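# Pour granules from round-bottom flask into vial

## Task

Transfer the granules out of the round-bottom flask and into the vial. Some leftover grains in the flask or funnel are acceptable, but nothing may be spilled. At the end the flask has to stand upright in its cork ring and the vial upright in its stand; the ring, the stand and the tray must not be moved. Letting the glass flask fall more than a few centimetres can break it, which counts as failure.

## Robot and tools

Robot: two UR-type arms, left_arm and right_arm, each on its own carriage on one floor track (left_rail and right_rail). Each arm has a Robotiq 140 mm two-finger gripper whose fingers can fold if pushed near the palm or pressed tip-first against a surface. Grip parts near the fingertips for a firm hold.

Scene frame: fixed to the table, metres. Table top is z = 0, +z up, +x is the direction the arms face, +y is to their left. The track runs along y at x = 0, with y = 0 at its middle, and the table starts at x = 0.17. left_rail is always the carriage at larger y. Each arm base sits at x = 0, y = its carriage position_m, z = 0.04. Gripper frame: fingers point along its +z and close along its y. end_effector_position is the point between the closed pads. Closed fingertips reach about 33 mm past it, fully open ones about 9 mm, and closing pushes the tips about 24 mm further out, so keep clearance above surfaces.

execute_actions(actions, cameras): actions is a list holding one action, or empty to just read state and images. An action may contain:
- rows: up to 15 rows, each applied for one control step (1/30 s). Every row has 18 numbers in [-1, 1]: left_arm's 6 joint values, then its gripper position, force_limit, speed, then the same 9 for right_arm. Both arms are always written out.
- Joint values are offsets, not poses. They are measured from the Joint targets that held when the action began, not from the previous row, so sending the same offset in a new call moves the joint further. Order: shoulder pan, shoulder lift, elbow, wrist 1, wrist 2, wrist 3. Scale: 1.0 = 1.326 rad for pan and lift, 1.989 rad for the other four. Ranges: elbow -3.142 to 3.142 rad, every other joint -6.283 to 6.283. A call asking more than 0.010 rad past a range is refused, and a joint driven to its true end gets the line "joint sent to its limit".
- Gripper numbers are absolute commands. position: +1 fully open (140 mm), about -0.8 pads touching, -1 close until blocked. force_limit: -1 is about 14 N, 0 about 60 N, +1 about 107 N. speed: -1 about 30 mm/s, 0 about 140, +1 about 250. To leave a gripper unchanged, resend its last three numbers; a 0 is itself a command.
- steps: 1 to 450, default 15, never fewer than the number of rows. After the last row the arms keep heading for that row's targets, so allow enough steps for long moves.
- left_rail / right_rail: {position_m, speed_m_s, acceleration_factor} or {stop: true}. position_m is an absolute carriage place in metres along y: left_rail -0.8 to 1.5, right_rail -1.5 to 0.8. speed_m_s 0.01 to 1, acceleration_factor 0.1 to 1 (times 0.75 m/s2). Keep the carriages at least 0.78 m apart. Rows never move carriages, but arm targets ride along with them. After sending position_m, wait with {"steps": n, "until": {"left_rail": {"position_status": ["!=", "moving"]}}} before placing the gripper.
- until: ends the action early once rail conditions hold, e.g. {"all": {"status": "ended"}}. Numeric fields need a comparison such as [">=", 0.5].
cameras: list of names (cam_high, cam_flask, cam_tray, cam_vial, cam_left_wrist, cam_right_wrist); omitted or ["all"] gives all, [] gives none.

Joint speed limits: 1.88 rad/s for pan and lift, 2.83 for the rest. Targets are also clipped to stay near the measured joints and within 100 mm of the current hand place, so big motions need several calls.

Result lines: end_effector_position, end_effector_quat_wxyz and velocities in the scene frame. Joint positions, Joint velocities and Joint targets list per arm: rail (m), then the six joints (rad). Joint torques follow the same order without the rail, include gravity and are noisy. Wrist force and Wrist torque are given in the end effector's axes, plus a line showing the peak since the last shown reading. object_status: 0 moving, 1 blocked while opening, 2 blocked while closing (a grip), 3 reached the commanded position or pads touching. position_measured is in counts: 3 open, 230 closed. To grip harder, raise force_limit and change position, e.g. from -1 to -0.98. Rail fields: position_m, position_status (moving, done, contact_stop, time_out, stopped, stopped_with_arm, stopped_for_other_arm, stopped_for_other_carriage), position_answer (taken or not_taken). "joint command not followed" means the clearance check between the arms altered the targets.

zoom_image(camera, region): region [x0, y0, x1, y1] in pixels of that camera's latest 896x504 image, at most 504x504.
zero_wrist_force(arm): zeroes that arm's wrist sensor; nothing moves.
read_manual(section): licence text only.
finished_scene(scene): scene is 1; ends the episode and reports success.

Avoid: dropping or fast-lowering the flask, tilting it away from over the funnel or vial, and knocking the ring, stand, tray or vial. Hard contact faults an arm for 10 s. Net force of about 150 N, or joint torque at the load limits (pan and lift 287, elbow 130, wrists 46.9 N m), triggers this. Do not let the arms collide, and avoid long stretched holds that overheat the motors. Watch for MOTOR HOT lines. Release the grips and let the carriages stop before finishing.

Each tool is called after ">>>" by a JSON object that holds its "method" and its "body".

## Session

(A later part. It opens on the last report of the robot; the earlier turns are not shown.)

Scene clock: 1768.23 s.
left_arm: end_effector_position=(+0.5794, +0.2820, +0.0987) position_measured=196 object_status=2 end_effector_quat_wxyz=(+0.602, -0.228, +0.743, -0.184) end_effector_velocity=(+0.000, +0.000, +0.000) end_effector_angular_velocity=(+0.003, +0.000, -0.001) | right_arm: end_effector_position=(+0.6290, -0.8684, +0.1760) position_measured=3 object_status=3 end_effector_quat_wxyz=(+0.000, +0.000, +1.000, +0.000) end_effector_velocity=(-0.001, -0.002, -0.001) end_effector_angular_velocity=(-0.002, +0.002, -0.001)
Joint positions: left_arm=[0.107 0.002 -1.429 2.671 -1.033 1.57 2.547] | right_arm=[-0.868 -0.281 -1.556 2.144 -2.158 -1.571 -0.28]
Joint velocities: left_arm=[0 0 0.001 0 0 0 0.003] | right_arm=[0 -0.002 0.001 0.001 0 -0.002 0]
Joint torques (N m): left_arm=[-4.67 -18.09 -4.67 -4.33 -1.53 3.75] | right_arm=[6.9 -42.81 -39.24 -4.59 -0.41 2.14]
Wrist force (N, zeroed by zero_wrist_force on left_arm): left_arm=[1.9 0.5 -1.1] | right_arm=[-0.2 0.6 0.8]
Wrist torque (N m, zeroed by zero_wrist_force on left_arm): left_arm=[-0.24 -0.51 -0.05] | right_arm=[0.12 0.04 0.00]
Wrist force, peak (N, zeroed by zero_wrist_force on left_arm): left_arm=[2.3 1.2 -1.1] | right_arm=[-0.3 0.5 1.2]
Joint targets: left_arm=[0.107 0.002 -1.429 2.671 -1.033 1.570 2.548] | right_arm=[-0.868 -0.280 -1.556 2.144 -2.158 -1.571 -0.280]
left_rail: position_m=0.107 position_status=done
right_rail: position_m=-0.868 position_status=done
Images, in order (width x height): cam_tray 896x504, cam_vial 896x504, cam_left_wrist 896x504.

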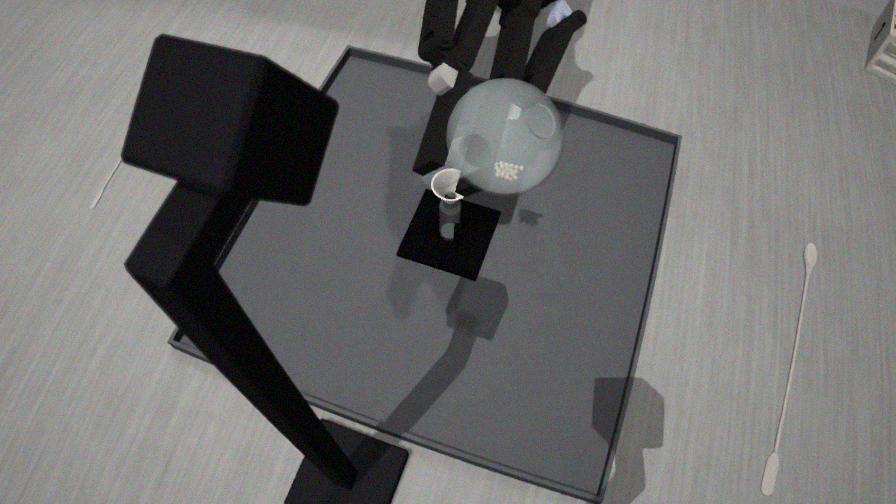

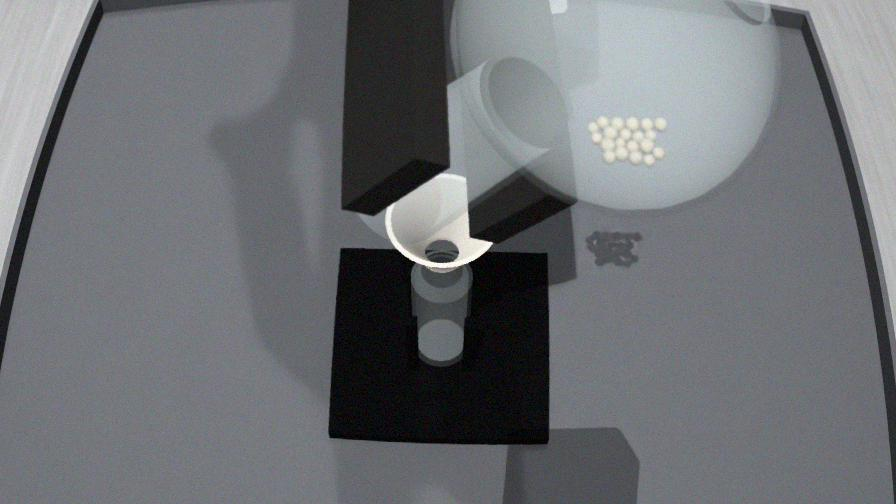

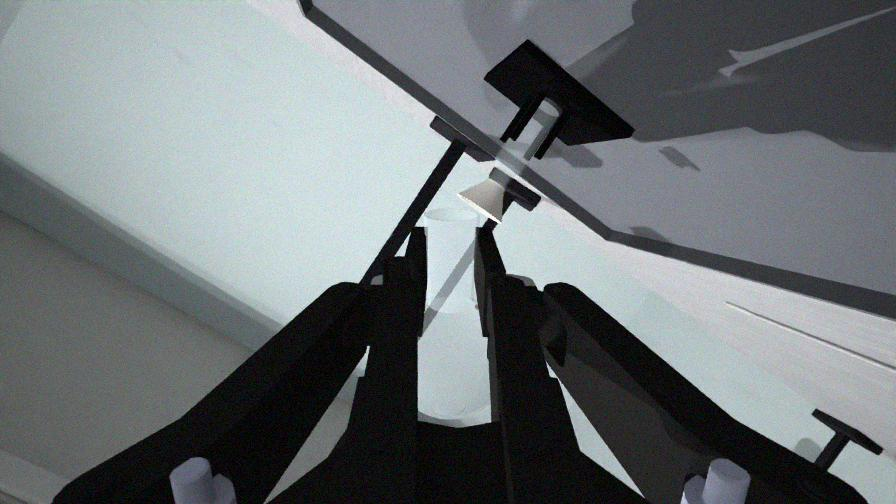

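>>> {"method": "zoom_image", "body": {"camera": "cam_left_wrist", "region": [415, 170, 525, 250]}}

>>> {"method": "zoom_image", "body": {"camera": "cam_vial", "region": [335, 130, 535, 290]}}

Scaled by 4.582 from the camera's 896x504 image, which has a finer 1280x720 frame.

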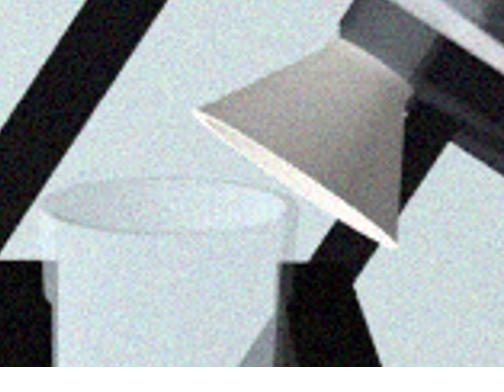

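Scaled by 2.520 from the camera's 896x504 image, which has a finer 1280x720 frame.

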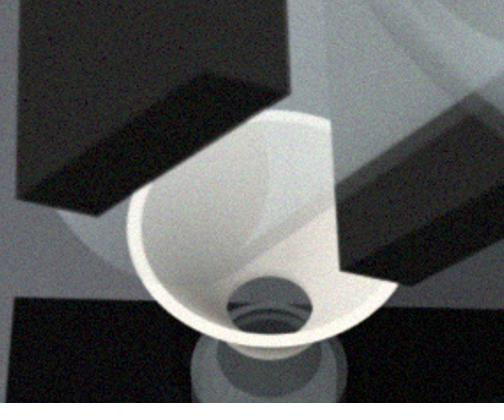

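>>> {"method": "execute_actions", "body": {"actions": [{"rows": [[0,0,0,0,0,0.001509,-1,-0.5,-1,0,0,0,0,0,0,1,1,1],[0,0,0,0,0,0.005475,-1,-0.5,-1,0,0,0,0,0,0,1,1,1],[0,0,0,0,0,0.011090,-1,-0.5,-1,0,0,0,0,0,0,1,1,1],[0,0,0,0,0,0.017547,-1,-0.5,-1,0,0,0,0,0,0,1,1,1],[0,0,0,0,0,0.024005,-1,-0.5,-1,0,0,0,0,0,0,1,1,1],[0,0,0,0,0,0.029620,-1,-0.5,-1,0,0,0,0,0,0,1,1,1],[0,0,0,0,0,0.033585,-1,-0.5,-1,0,0,0,0,0,0,1,1,1],[0,0,0,0,0,0.035094,-1,-0.5,-1,0,0,0,0,0,0,1,1,1]], "steps": 15}], "cameras": ["cam_tray", "cam_vial"]}}

Scene clock: 1805.53 s.
left_arm: end_effector_position=(+0.5794, +0.2820, +0.0987) position_measured=196 object_status=2 end_effector_quat_wxyz=(+0.608, -0.202, +0.750, -0.163) end_effector_velocity=(+0.000, +0.000, +0.000) end_effector_angular_velocity=(+0.003, +0.001, +0.000) | right_arm: end_effector_position=(+0.6290, -0.8684, +0.1760) position_measured=3 object_status=3 end_effector_quat_wxyz=(+0.000, +0.000, +1.000, +0.000) end_effector_velocity=(+0.001, -0.001, +0.001) end_effector_angular_velocity=(+0.000, -0.001, -0.001)
Joint positions: left_arm=[0.107 0.002 -1.429 2.671 -1.033 1.57 2.617] | right_arm=[-0.868 -0.281 -1.556 2.144 -2.158 -1.571 -0.28]
Joint velocities: left_arm=[0 0 0 0 0 0 0.003] | right_arm=[0 -0.001 0 -0.002 0.001 0 0]
Joint torques (N m): left_arm=[-7.97 -25.59 -13.56 -0.98 -1.61 3.56] | right_arm=[5.36 -45.29 -39.52 -4.63 -0.12 2.15]
Wrist force (N, zeroed by zero_wrist_force on left_arm): left_arm=[1.9 0.6 -0.7] | right_arm=[-0.1 0.2 0.5]
Wrist torque (N m, zeroed by zero_wrist_force on left_arm): left_arm=[-0.19 -0.51 -0.04] | right_arm=[0.05 0.01 0.00]
Wrist force, peak (N, zeroed by zero_wrist_force on left_arm): left_arm=[2.3 1.3 -1.4] | right_arm=[-0.2 0.5 1.1]
Joint targets: left_arm=[0.107 0.002 -1.429 2.671 -1.033 1.570 2.617] | right_arm=[-0.868 -0.280 -1.556 2.144 -2.158 -1.571 -0.280]
left_rail: position_m=0.107 position_status=done
right_rail: position_m=-0.868 position_status=done
Images, in order (width x height): cam_tray 896x504, cam_vial 896x504.

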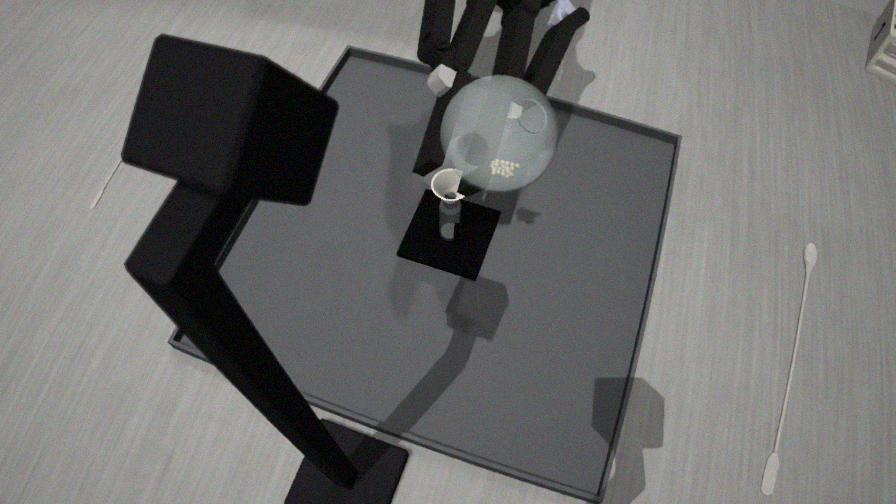

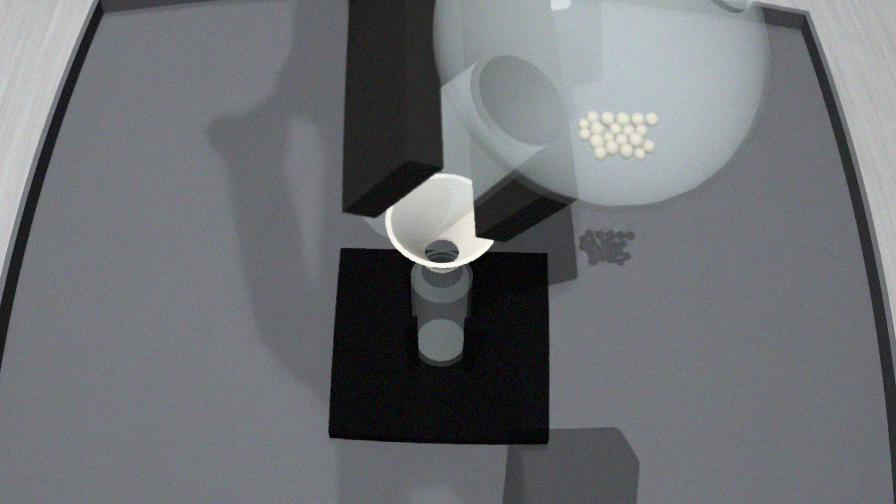

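>>> {"method": "execute_actions", "body": {"actions": [{"rows": [[0,0,0,0,0,0.001132,-1,-0.5,-1,0,0,0,0,0,0,1,1,1],[0,0,0,0,0,0.004106,-1,-0.5,-1,0,0,0,0,0,0,1,1,1],[0,0,0,0,0,0.008318,-1,-0.5,-1,0,0,0,0,0,0,1,1,1],[0,0,0,0,0,0.01316,-1,-0.5,-1,0,0,0,0,0,0,1,1,1],[0,0,0,0,0,0.018004,-1,-0.5,-1,0,0,0,0,0,0,1,1,1],[0,0,0,0,0,0.022215,-1,-0.5,-1,0,0,0,0,0,0,1,1,1],[0,0,0,0,0,0.025189,-1,-0.5,-1,0,0,0,0,0,0,1,1,1],[0,0,0,0,0,0.02632,-1,-0.5,-1,0,0,0,0,0,0,1,1,1]], "steps": 20}], "cameras": ["cam_tray", "cam_vial"]}}

Scene clock: 1812.80 s.
left_arm: end_effector_position=(+0.5794, +0.2820, +0.0987) position_measured=196 object_status=2 end_effector_quat_wxyz=(+0.612, -0.182, +0.755, -0.147) end_effector_velocity=(+0.000, +0.000, +0.000) end_effector_angular_velocity=(+0.002, +0.000, +0.000) | right_arm: end_effector_position=(+0.6290, -0.8684, +0.1760) position_measured=3 object_status=3 end_effector_quat_wxyz=(+0.000, +0.000, +1.000, +0.000) end_effector_velocity=(+0.001, +0.000, +0.000) end_effector_angular_velocity=(+0.000, +0.000, +0.000)
Joint positions: left_arm=[0.107 0.002 -1.429 2.671 -1.033 1.57 2.67] | right_arm=[-0.868 -0.281 -1.556 2.144 -2.158 -1.571 -0.28]
Joint velocities: left_arm=[0 0 0 0 0 0 0.002] | right_arm=[0 0 0.001 -0.001 0.001 0 0]
Joint torques (N m): left_arm=[-7.15 -28.37 -10.26 -1.36 -1.56 3.1] | right_arm=[4.26 -47.53 -40.89 -4.19 -0.56 2.44]
Wrist force (N, zeroed by zero_wrist_force on left_arm): left_arm=[2.3 1.0 -1.2] | right_arm=[-0.1 0.3 0.6]
Wrist torque (N m, zeroed by zero_wrist_force on left_arm): left_arm=[-0.11 -0.59 -0.04] | right_arm=[0.06 0.02 0.00]
Wrist force, peak (N, zeroed by zero_wrist_force on left_arm): left_arm=[2.3 1.0 -1.2] | right_arm=[0.0 0.2 1.2]
Joint targets: left_arm=[0.107 0.002 -1.429 2.671 -1.033 1.570 2.670] | right_arm=[-0.868 -0.280 -1.556 2.144 -2.158 -1.571 -0.280]
left_rail: position_m=0.107 position_status=done
right_rail: position_m=-0.868 position_status=done
Images, in order (width x height): cam_tray 896x504, cam_vial 896x504.

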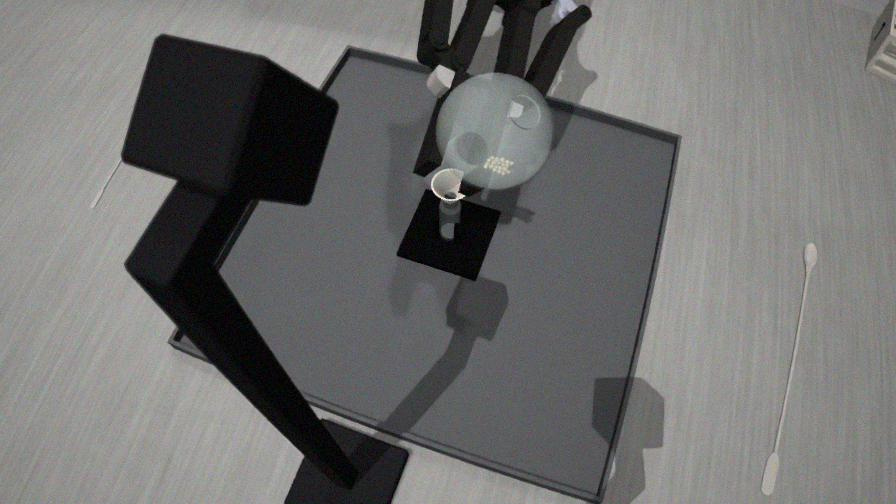

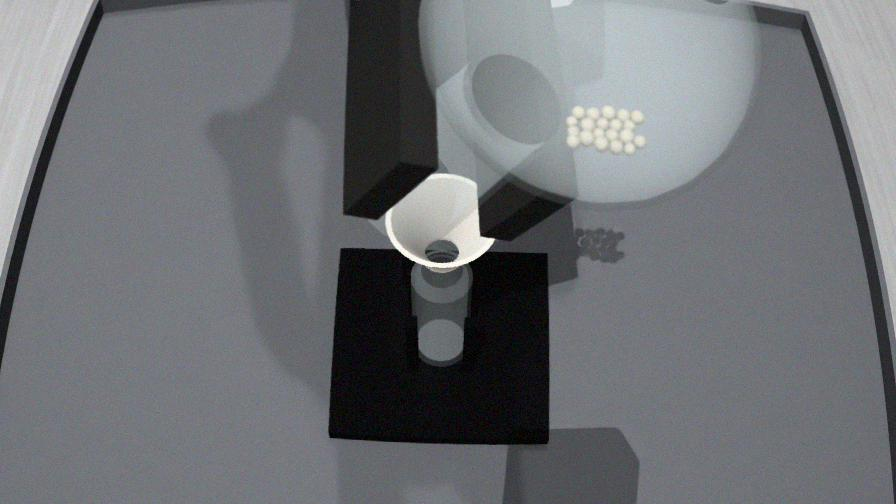

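>>> {"method": "execute_actions", "body": {"actions": [{"rows": [[0,0,0,0,0,0.001132,-1,-0.5,-1,0,0,0,0,0,0,1,1,1],[0,0,0,0,0,0.004106,-1,-0.5,-1,0,0,0,0,0,0,1,1,1],[0,0,0,0,0,0.008318,-1,-0.5,-1,0,0,0,0,0,0,1,1,1],[0,0,0,0,0,0.01316,-1,-0.5,-1,0,0,0,0,0,0,1,1,1],[0,0,0,0,0,0.018004,-1,-0.5,-1,0,0,0,0,0,0,1,1,1],[0,0,0,0,0,0.022215,-1,-0.5,-1,0,0,0,0,0,0,1,1,1],[0,0,0,0,0,0.025189,-1,-0.5,-1,0,0,0,0,0,0,1,1,1],[0,0,0,0,0,0.02632,-1,-0.5,-1,0,0,0,0,0,0,1,1,1]], "steps": 20}], "cameras": ["cam_tray", "cam_vial"]}}

Scene clock: 1818.27 s.
left_arm: end_effector_position=(+0.5794, +0.2820, +0.0987) position_measured=196 object_status=2 end_effector_quat_wxyz=(+0.616, -0.163, +0.760, -0.130) end_effector_velocity=(+0.000, +0.000, +0.000) end_effector_angular_velocity=(+0.001, +0.000, +0.000) | right_arm: end_effector_position=(+0.6290, -0.8684, +0.1760) position_measured=3 object_status=3 end_effector_quat_wxyz=(+0.000, +0.000, +1.000, +0.000) end_effector_velocity=(+0.001, -0.001, +0.000) end_effector_angular_velocity=(+0.001, -0.001, -0.002)
Joint positions: left_arm=[0.107 0.002 -1.429 2.671 -1.033 1.57 2.722] | right_arm=[-0.868 -0.281 -1.556 2.144 -2.158 -1.571 -0.281]
Joint velocities: left_arm=[0 0 0 0 0 0.001 0.001] | right_arm=[0 -0.001 0 -0.001 0 0.001 0]
Joint torques (N m): left_arm=[-6.73 -28.45 -7.4 -1.15 -1.71 3.35] | right_arm=[5.9 -45.01 -40.45 -4.64 -0.62 1.68]
Wrist force (N, zeroed by zero_wrist_force on left_arm): left_arm=[1.5 0.7 -0.6] | right_arm=[-0.3 0.2 0.4]
Wrist torque (N m, zeroed by zero_wrist_force on left_arm): left_arm=[-0.17 -0.42 -0.05] | right_arm=[0.04 0.06 0.00]
Wrist force, peak (N, zeroed by zero_wrist_force on left_arm): left_arm=[2.6 1.1 -1.1] | right_arm=[0.1 0.5 1.0]
Joint targets: left_arm=[0.107 0.002 -1.429 2.671 -1.033 1.570 2.722] | right_arm=[-0.868 -0.280 -1.556 2.144 -2.158 -1.571 -0.280]
left_rail: position_m=0.107 position_status=done
right_rail: position_m=-0.868 position_status=done
Images, in order (width x height): cam_tray 896x504, cam_vial 896x504.

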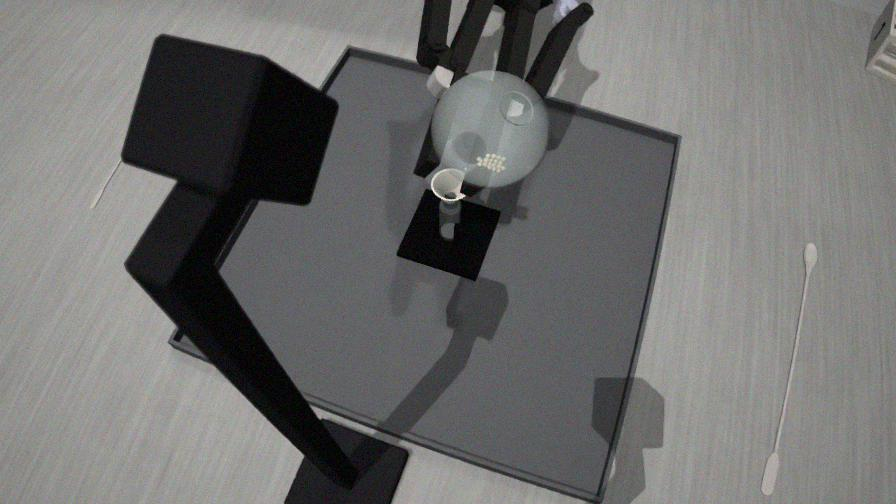

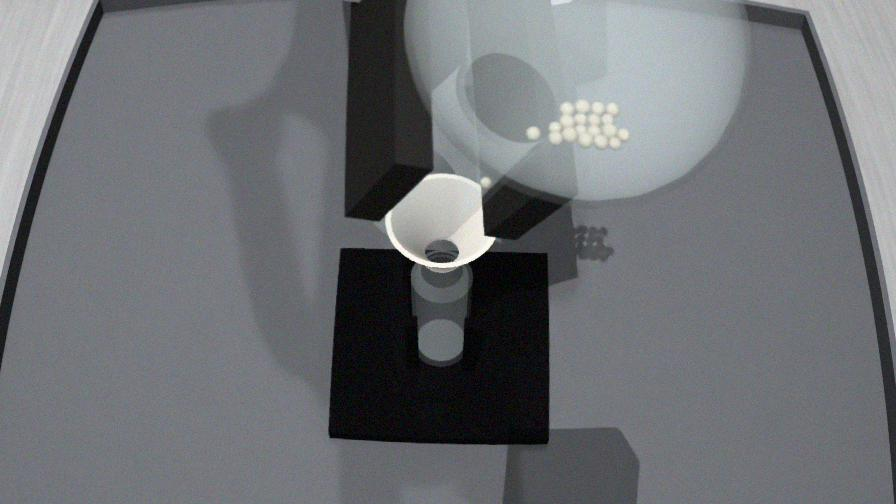

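>>> {"method": "execute_actions", "body": {"actions": [], "cameras": ["cam_tray", "cam_vial"]}}

>>> {"method": "zoom_image", "body": {"camera": "cam_vial", "region": [360, 90, 660, 390]}}

>>> {"method": "zoom_image", "body": {"camera": "cam_tray", "region": [390, 80, 590, 280]}}

Scene clock: 1822.73 s.
left_arm: end_effector_position=(+0.5794, +0.2820, +0.0987) position_measured=196 object_status=2 end_effector_quat_wxyz=(+0.616, -0.163, +0.760, -0.130) end_effector_velocity=(+0.000, +0.000, +0.000) end_effector_angular_velocity=(+0.000, +0.000, +0.000) | right_arm: end_effector_position=(+0.6290, -0.8684, +0.1760) position_measured=3 object_status=3 end_effector_quat_wxyz=(+0.000, +0.000, +1.000, +0.000) end_effector_velocity=(+0.000, -0.001, +0.000) end_effector_angular_velocity=(-0.001, +0.000, -0.001)
Joint positions: left_arm=[0.107 0.002 -1.429 2.671 -1.033 1.57 2.722] | right_arm=[-0.868 -0.281 -1.556 2.144 -2.158 -1.571 -0.28]
Joint velocities: left_arm=[0 0 0 0 0 -0.001 0] | right_arm=[0 -0.001 0 0 0 -0.001 0]
Joint torques (N m): left_arm=[-7.18 -29.73 -5.91 -1.24 -1.73 3.2] | right_arm=[4.84 -44.13 -39.63 -4.27 -0.36 2.3]
Wrist force (N, zeroed by zero_wrist_force on left_arm): left_arm=[1.7 0.7 -1.1] | right_arm=[0.0 0.4 0.5]
Wrist torque (N m, zeroed by zero_wrist_force on left_arm): left_arm=[-0.18 -0.46 -0.05] | right_arm=[0.08 -0.02 0.01]
Wrist force, peak (N, zeroed by zero_wrist_force on left_arm): left_arm=[2.2 1.1 -1.0] | right_arm=[-0.1 0.9 0.9]
Joint targets: left_arm=[0.107 0.002 -1.429 2.671 -1.033 1.570 2.722] | right_arm=[-0.868 -0.280 -1.556 2.144 -2.158 -1.571 -0.280]
Tool commands: left_gripper/position=-1.0 left_gripper/force_limit=-0.5 left_gripper/speed=-1.0 right_gripper/position=+1.0 right_gripper/force_limit=+1.0 right_gripper/speed=+1.0
left_rail: position_m=0.107 position_status=done
right_rail: position_m=-0.868 position_status=done
Images, in order (width x height): cam_tray 896x504, cam_vial 896x504.

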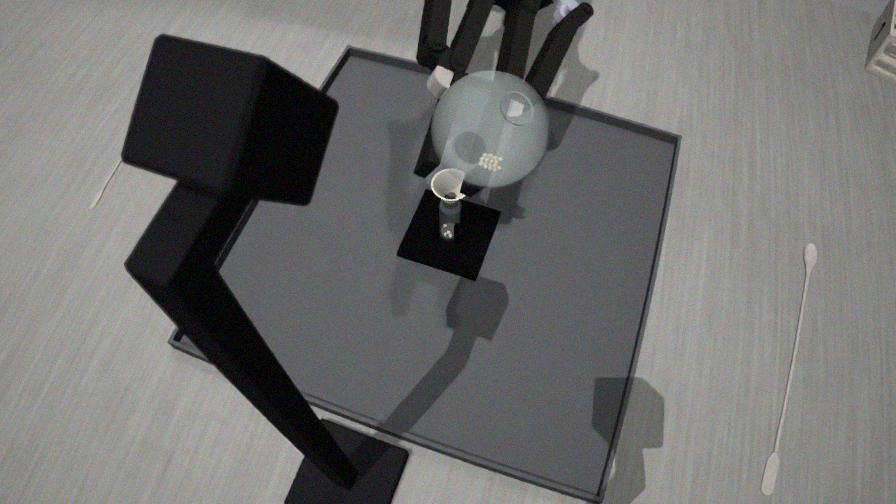

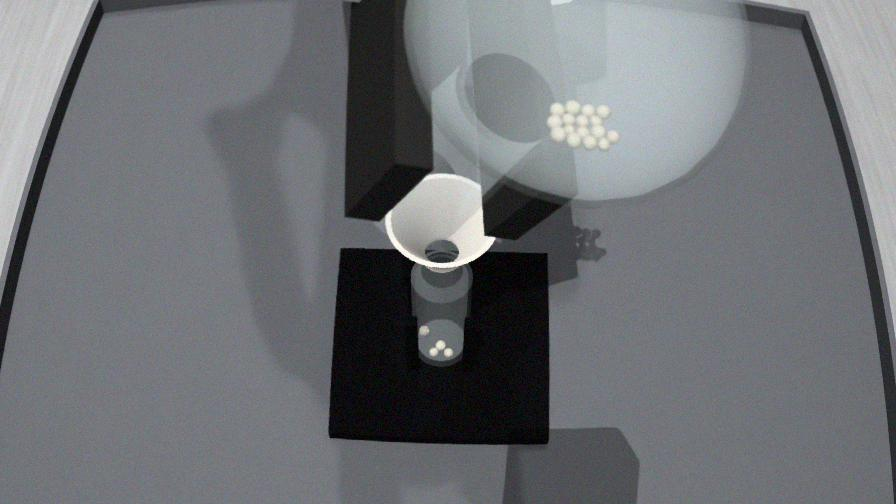

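Scaled by 1.680 from the camera's 896x504 image, which has a finer 1280x720 frame.

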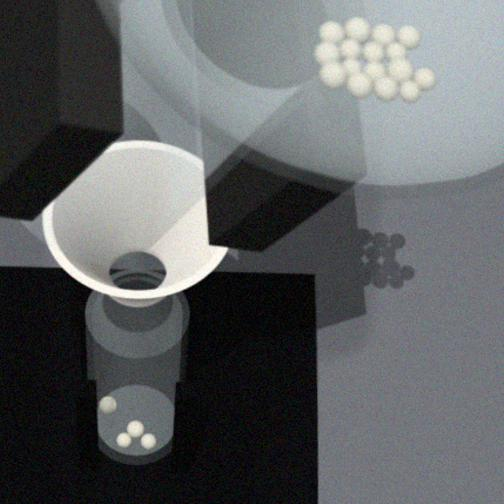

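Scaled by 2.520 from the camera's 896x504 image, which has a finer 1280x720 frame.

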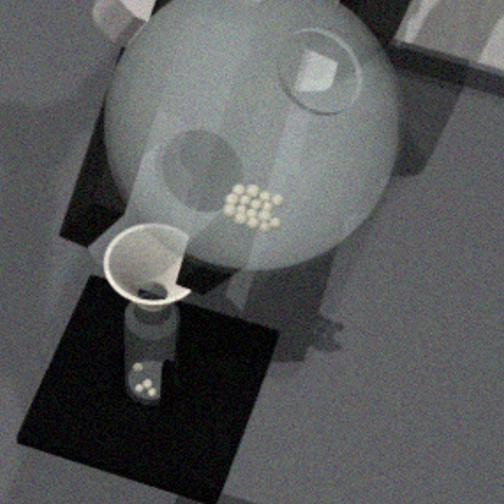

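>>> {"method": "execute_actions", "body": {"actions": [{"rows": [[0,0,0,0,0,0.000755,-1,-0.5,-1,0,0,0,0,0,0,1,1,1],[0,0,0,0,0,0.002737,-1,-0.5,-1,0,0,0,0,0,0,1,1,1],[0,0,0,0,0,0.005545,-1,-0.5,-1,0,0,0,0,0,0,1,1,1],[0,0,0,0,0,0.008774,-1,-0.5,-1,0,0,0,0,0,0,1,1,1],[0,0,0,0,0,0.012002,-1,-0.5,-1,0,0,0,0,0,0,1,1,1],[0,0,0,0,0,0.01481,-1,-0.5,-1,0,0,0,0,0,0,1,1,1],[0,0,0,0,0,0.016793,-1,-0.5,-1,0,0,0,0,0,0,1,1,1],[0,0,0,0,0,0.017547,-1,-0.5,-1,0,0,0,0,0,0,1,1,1]], "steps": 30}], "cameras": ["cam_tray", "cam_vial"]}}

>>> {"method": "zoom_image", "body": {"camera": "cam_vial", "region": [360, 90, 660, 390]}}

Scene clock: 1831.37 s.
left_arm: end_effector_position=(+0.5794, +0.2820, +0.0987) position_measured=196 object_status=2 end_effector_quat_wxyz=(+0.618, -0.149, +0.762, -0.120) end_effector_velocity=(+0.000, +0.000, +0.000) end_effector_angular_velocity=(-0.001, +0.000, -0.001) | right_arm: end_effector_position=(+0.6290, -0.8684, +0.1760) position_measured=3 object_status=3 end_effector_quat_wxyz=(+0.000, +0.000, +1.000, +0.000) end_effector_velocity=(+0.000, -0.001, +0.001) end_effector_angular_velocity=(-0.002, -0.001, -0.001)
Joint positions: left_arm=[0.107 0.002 -1.429 2.671 -1.033 1.57 2.757] | right_arm=[-0.868 -0.281 -1.556 2.144 -2.158 -1.571 -0.28]
Joint velocities: left_arm=[0 0 0 -0.001 0 0.001 -0.001] | right_arm=[0 -0.001 -0.001 0 -0.001 -0.002 0]
Joint torques (N m): left_arm=[-6.01 -30.58 -6.48 -1.19 -1.77 3.53] | right_arm=[5.49 -45.17 -40.1 -4.39 -0.11 2.21]
Wrist force (N, zeroed by zero_wrist_force on left_arm): left_arm=[1.8 1.2 -1.0] | right_arm=[0.1 0.5 0.6]
Wrist torque (N m, zeroed by zero_wrist_force on left_arm): left_arm=[-0.05 -0.48 -0.05] | right_arm=[0.11 -0.02 0.01]
Wrist force, peak (N, zeroed by zero_wrist_force on left_arm): left_arm=[2.3 1.2 -1.1] | right_arm=[-0.2 0.9 0.9]
Joint targets: left_arm=[0.107 0.002 -1.429 2.671 -1.033 1.570 2.757] | right_arm=[-0.868 -0.280 -1.556 2.144 -2.158 -1.571 -0.280]
left_rail: position_m=0.107 position_status=done
right_rail: position_m=-0.868 position_status=done
Images, in order (width x height): cam_tray 896x504, cam_vial 896x504.

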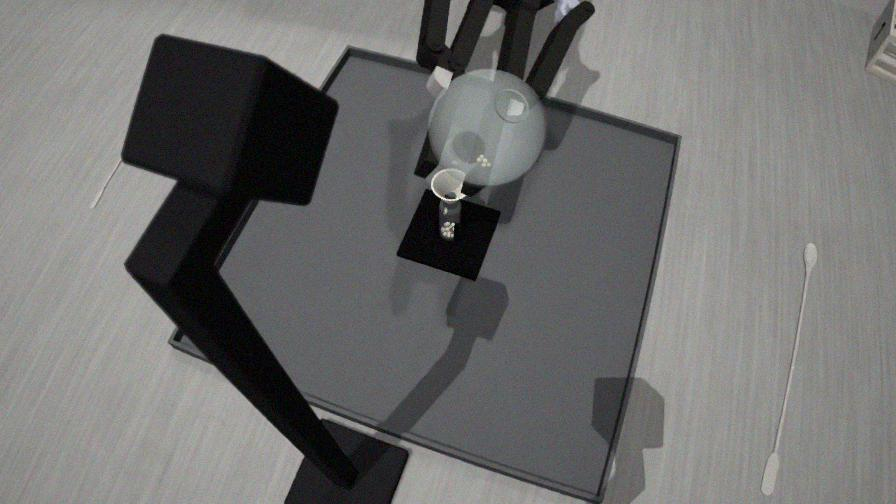

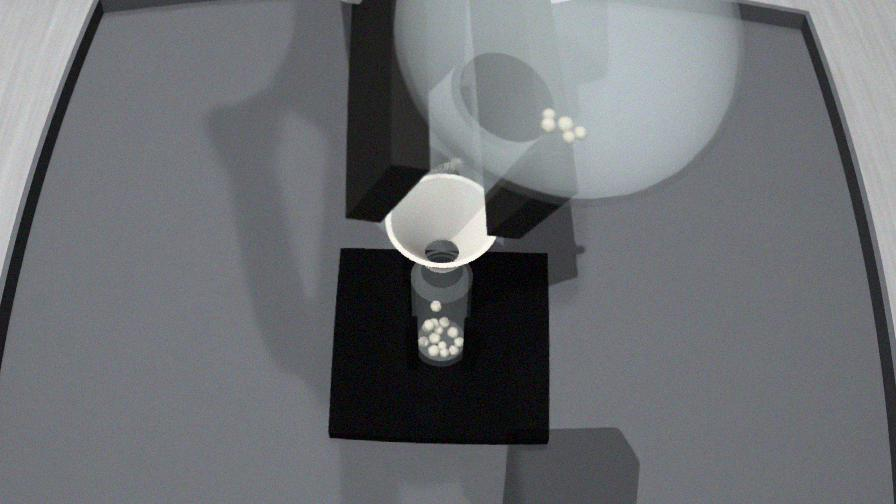

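Scaled by 1.680 from the camera's 896x504 image, which has a finer 1280x720 frame.

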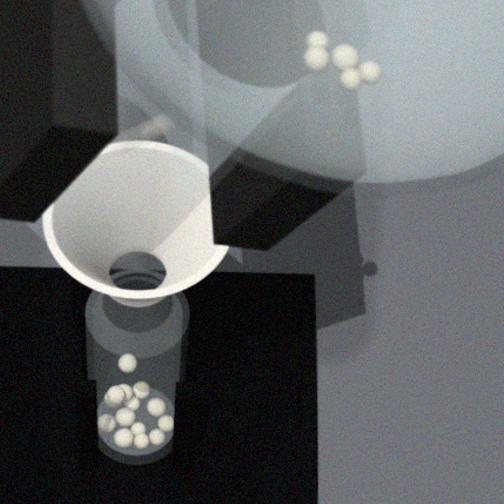

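>>> {"method": "execute_actions", "body": {"actions": [], "cameras": ["cam_tray", "cam_vial"]}}

>>> {"method": "zoom_image", "body": {"camera": "cam_vial", "region": [360, 90, 660, 390]}}

>>> {"method": "zoom_image", "body": {"camera": "cam_tray", "region": [390, 80, 590, 280]}}

Scene clock: 1836.47 s.
left_arm: end_effector_position=(+0.5794, +0.2820, +0.0987) position_measured=196 object_status=2 end_effector_quat_wxyz=(+0.618, -0.149, +0.762, -0.120) end_effector_velocity=(+0.000, +0.000, +0.000) end_effector_angular_velocity=(+0.001, +0.000, +0.000) | right_arm: end_effector_position=(+0.6290, -0.8684, +0.1760) position_measured=3 object_status=3 end_effector_quat_wxyz=(+0.000, +0.000, +1.000, +0.000) end_effector_velocity=(+0.000, +0.000, +0.000) end_effector_angular_velocity=(+0.000, -0.001, +0.000)
Joint positions: left_arm=[0.107 0.002 -1.429 2.671 -1.033 1.57 2.757] | right_arm=[-0.868 -0.281 -1.556 2.144 -2.158 -1.571 -0.28]
Joint velocities: left_arm=[0 0.001 0 0 0 0 0.001] | right_arm=[0 -0.001 -0.001 0.001 -0.001 0 0]
Joint torques (N m): left_arm=[-6.72 -31.34 -6.88 -1.51 -1.74 3.35] | right_arm=[4.4 -43.47 -40.33 -4.65 0.08 1.98]
Wrist force (N, zeroed by zero_wrist_force on left_arm): left_arm=[1.9 1.0 -1.3] | right_arm=[0.1 0.2 0.5]
Wrist torque (N m, zeroed by zero_wrist_force on left_arm): left_arm=[-0.10 -0.51 -0.04] | right_arm=[0.03 -0.03 0.00]
Wrist force, peak (N, zeroed by zero_wrist_force on left_arm): left_arm=[2.3 1.2 -1.2] | right_arm=[-0.2 0.6 1.2]
Joint targets: left_arm=[0.107 0.002 -1.429 2.671 -1.033 1.570 2.757] | right_arm=[-0.868 -0.280 -1.556 2.144 -2.158 -1.571 -0.280]
Tool commands: left_gripper/position=-1.0 left_gripper/force_limit=-0.5 left_gripper/speed=-1.0 right_gripper/position=+1.0 right_gripper/force_limit=+1.0 right_gripper/speed=+1.0
left_rail: position_m=0.107 position_status=done
right_rail: position_m=-0.868 position_status=done
Images, in order (width x height): cam_tray 896x504, cam_vial 896x504.

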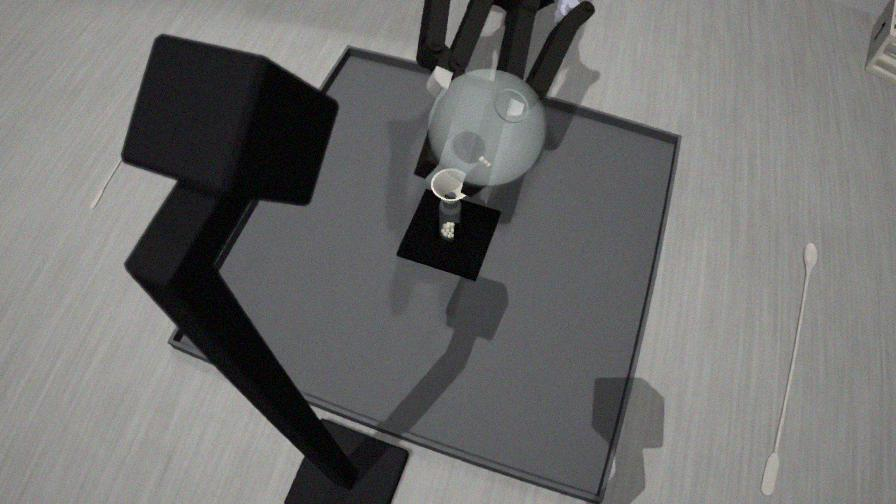

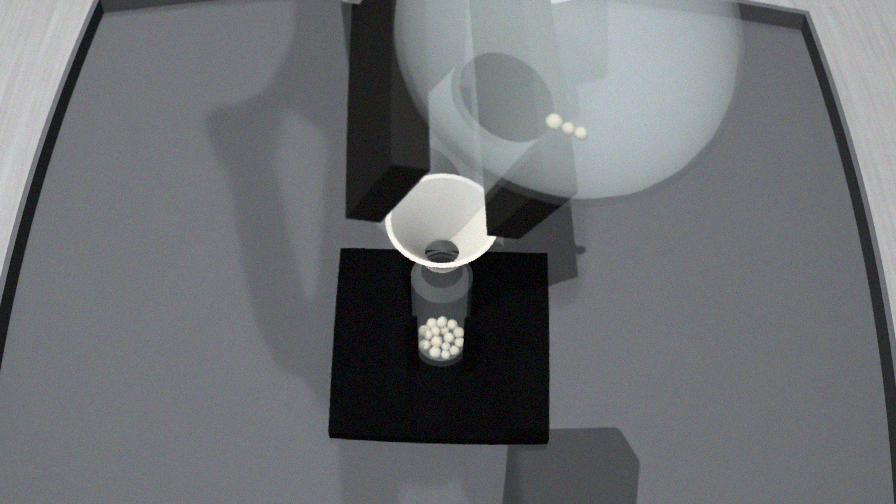

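Scaled by 1.680 from the camera's 896x504 image, which has a finer 1280x720 frame.

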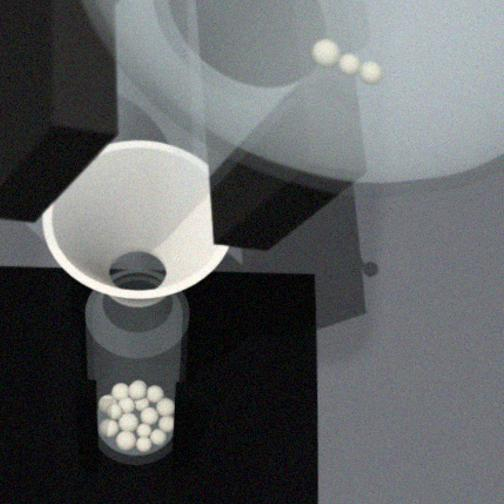

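Scaled by 2.520 from the camera's 896x504 image, which has a finer 1280x720 frame.

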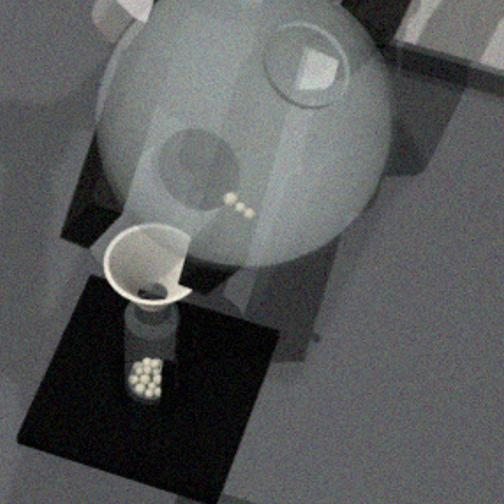

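>>> {"method": "execute_actions", "body": {"actions": [{"rows": [[0,0,0,0,0,0.001132,-1,-0.5,-1,0,0,0,0,0,0,1,1,1],[0,0,0,0,0,0.004106,-1,-0.5,-1,0,0,0,0,0,0,1,1,1],[0,0,0,0,0,0.008318,-1,-0.5,-1,0,0,0,0,0,0,1,1,1],[0,0,0,0,0,0.01316,-1,-0.5,-1,0,0,0,0,0,0,1,1,1],[0,0,0,0,0,0.018004,-1,-0.5,-1,0,0,0,0,0,0,1,1,1],[0,0,0,0,0,0.022215,-1,-0.5,-1,0,0,0,0,0,0,1,1,1],[0,0,0,0,0,0.025189,-1,-0.5,-1,0,0,0,0,0,0,1,1,1],[0,0,0,0,0,0.02632,-1,-0.5,-1,0,0,0,0,0,0,1,1,1]], "steps": 45}], "cameras": ["cam_tray", "cam_vial"]}}

>>> {"method": "zoom_image", "body": {"camera": "cam_vial", "region": [360, 90, 660, 390]}}

Scene clock: 1845.40 s.
left_arm: end_effector_position=(+0.5794, +0.2820, +0.0987) position_measured=196 object_status=2 end_effector_quat_wxyz=(+0.621, -0.129, +0.766, -0.103) end_effector_velocity=(+0.000, +0.000, +0.000) end_effector_angular_velocity=(+0.000, +0.000, +0.000) | right_arm: end_effector_position=(+0.6290, -0.8684, +0.1760) position_measured=3 object_status=3 end_effector_quat_wxyz=(+0.000, +0.000, +1.000, +0.000) end_effector_velocity=(+0.000, +0.000, +0.000) end_effector_angular_velocity=(+0.001, +0.000, -0.001)
Joint positions: left_arm=[0.107 0.002 -1.429 2.671 -1.033 1.57 2.809] | right_arm=[-0.868 -0.281 -1.556 2.144 -2.158 -1.571 -0.28]
Joint velocities: left_arm=[0 0 0 0 0 -0.001 0] | right_arm=[0 -0.001 0 -0.001 0 0.001 0]
Joint torques (N m): left_arm=[-6.76 -31.2 -6.94 -1.31 -1.88 3.41] | right_arm=[6.28 -46.55 -40.67 -4.31 0 1.64]
Wrist force (N, zeroed by zero_wrist_force on left_arm): left_arm=[2.1 1.0 -1.2] | right_arm=[0.1 0.3 0.8]
Wrist torque (N m, zeroed by zero_wrist_force on left_arm): left_arm=[-0.09 -0.57 -0.05] | right_arm=[0.07 -0.02 0.00]
Wrist force, peak (N, zeroed by zero_wrist_force on left_arm): left_arm=[2.2 1.4 -1.5] | right_arm=[0.1 1.0 0.7]
Joint targets: left_arm=[0.107 0.002 -1.429 2.671 -1.033 1.570 2.809] | right_arm=[-0.868 -0.280 -1.556 2.144 -2.158 -1.571 -0.280]
left_rail: position_m=0.107 position_status=done
right_rail: position_m=-0.868 position_status=done
Images, in order (width x height): cam_tray 896x504, cam_vial 896x504.

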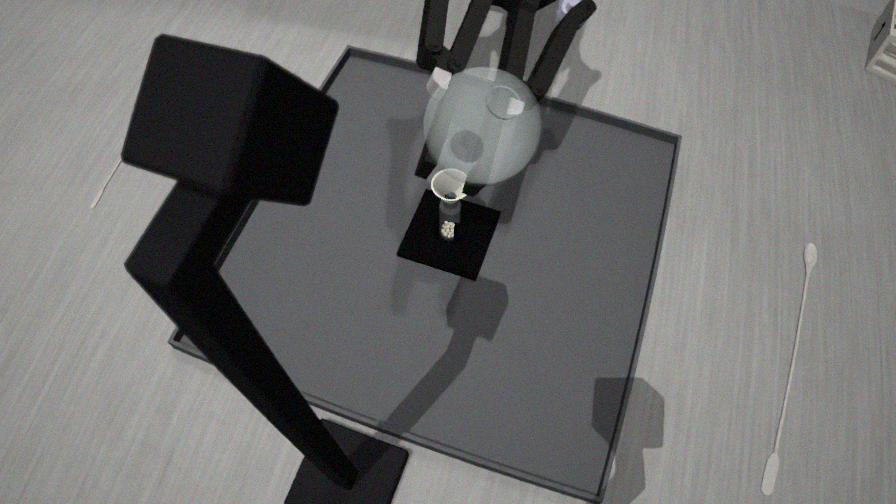

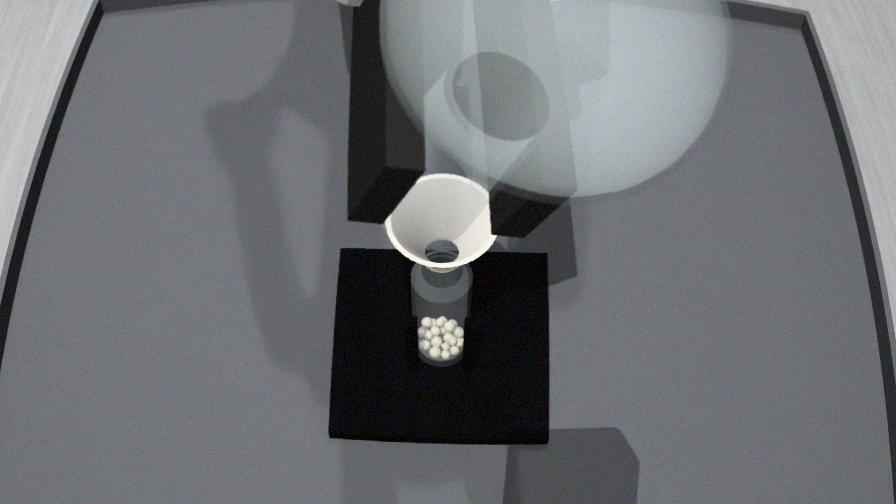

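Scaled by 1.680 from the camera's 896x504 image, which has a finer 1280x720 frame.

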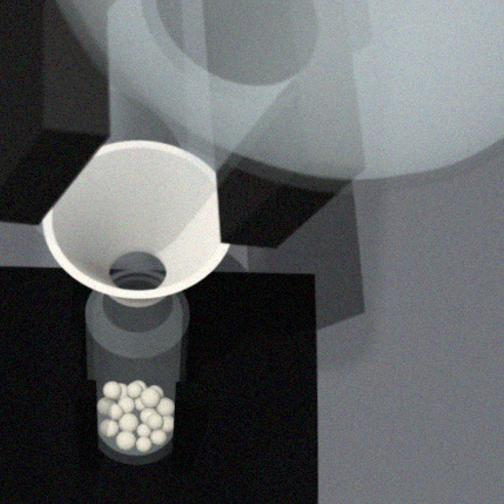

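>>> {"method": "execute_actions", "body": {"actions": [], "cameras": ["cam_tray", "cam_vial", "cam_left_wrist", "cam_flask"]}}

>>> {"method": "zoom_image", "body": {"camera": "cam_tray", "region": [390, 80, 590, 280]}}

>>> {"method": "zoom_image", "body": {"camera": "cam_left_wrist", "region": [380, 130, 560, 330]}}

Scene clock: 1851.07 s.
left_arm: end_effector_position=(+0.5794, +0.2820, +0.0987) position_measured=196 object_status=2 end_effector_quat_wxyz=(+0.621, -0.129, +0.766, -0.103) end_effector_velocity=(+0.000, +0.000, +0.000) end_effector_angular_velocity=(+0.000, +0.000, +0.000) | right_arm: end_effector_position=(+0.6290, -0.8684, +0.1760) position_measured=3 object_status=3 end_effector_quat_wxyz=(+0.000, +0.000, +1.000, +0.000) end_effector_velocity=(+0.000, +0.001, -0.001) end_effector_angular_velocity=(+0.000, +0.002, +0.001)
Joint positions: left_arm=[0.107 0.002 -1.429 2.671 -1.033 1.57 2.809] | right_arm=[-0.868 -0.281 -1.556 2.144 -2.158 -1.571 -0.28]
Joint velocities: left_arm=[0 0 0 0 0 -0.001 0] | right_arm=[0 0.001 0.002 0 0 0 0]
Joint torques (N m): left_arm=[-6.16 -30.98 -7.45 -1.44 -1.92 3.35] | right_arm=[5.01 -45.64 -40.24 -4.23 -0.05 2.16]
Wrist force (N, zeroed by zero_wrist_force on left_arm): left_arm=[1.7 1.0 -1.6] | right_arm=[-0.1 0.4 0.7]
Wrist torque (N m, zeroed by zero_wrist_force on left_arm): left_arm=[-0.10 -0.45 -0.04] | right_arm=[0.10 0.02 0.01]
Wrist force, peak (N, zeroed by zero_wrist_force on left_arm): left_arm=[2.2 1.1 -1.2] | right_arm=[0.1 0.4 1.1]
Joint targets: left_arm=[0.107 0.002 -1.429 2.671 -1.033 1.570 2.809] | right_arm=[-0.868 -0.280 -1.556 2.144 -2.158 -1.571 -0.280]
Tool commands: left_gripper/position=-1.0 left_gripper/force_limit=-0.5 left_gripper/speed=-1.0 right_gripper/position=+1.0 right_gripper/force_limit=+1.0 right_gripper/speed=+1.0
left_rail: position_m=0.107 position_status=done
right_rail: position_m=-0.868 position_status=done
Images, in order (width x height): cam_flask 896x504, cam_tray 896x504, cam_vial 896x504, cam_left_wrist 896x504.

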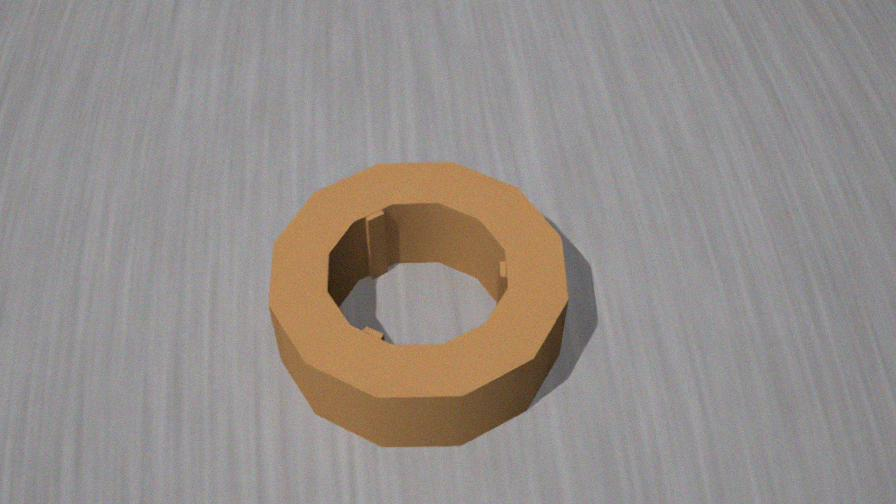

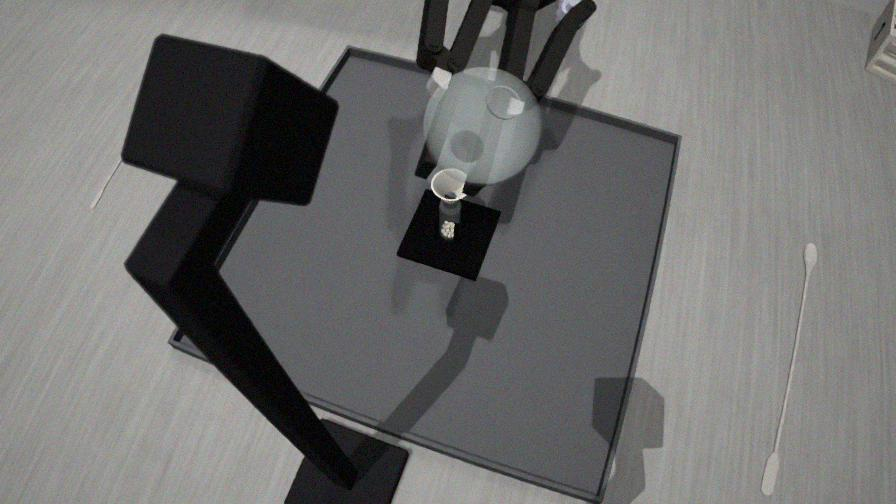

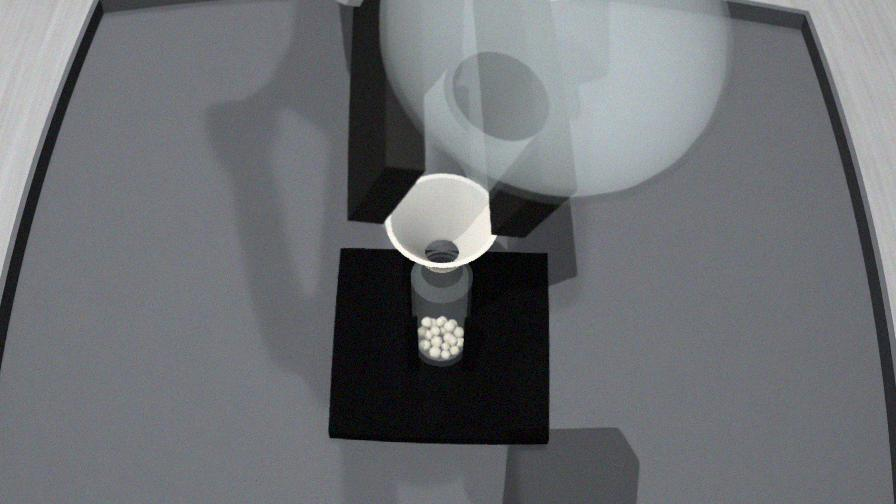

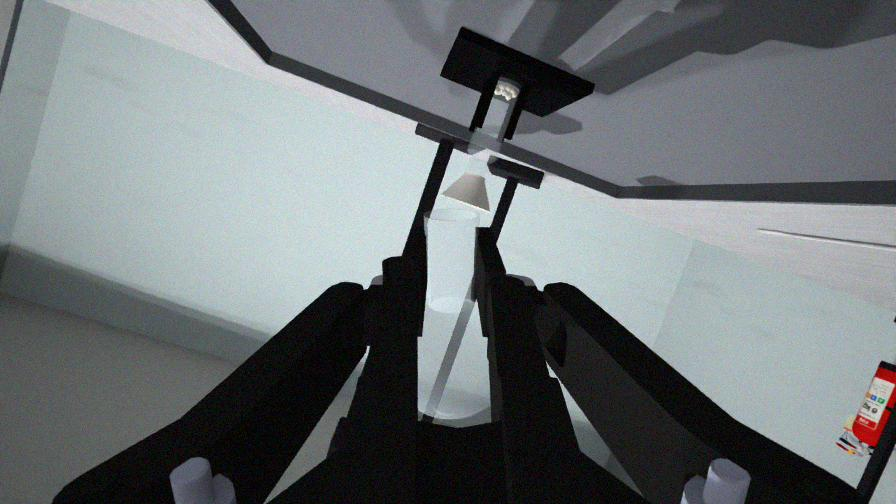

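Scaled by 2.520 from the camera's 896x504 image, which has a finer 1280x720 frame.

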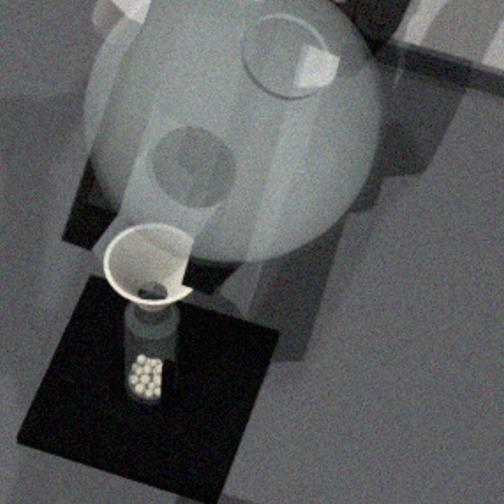

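Scaled by 2.520 from the camera's 896x504 image, which has a finer 1280x720 frame.

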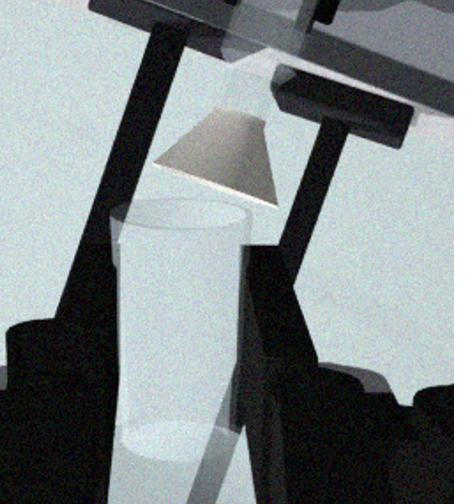

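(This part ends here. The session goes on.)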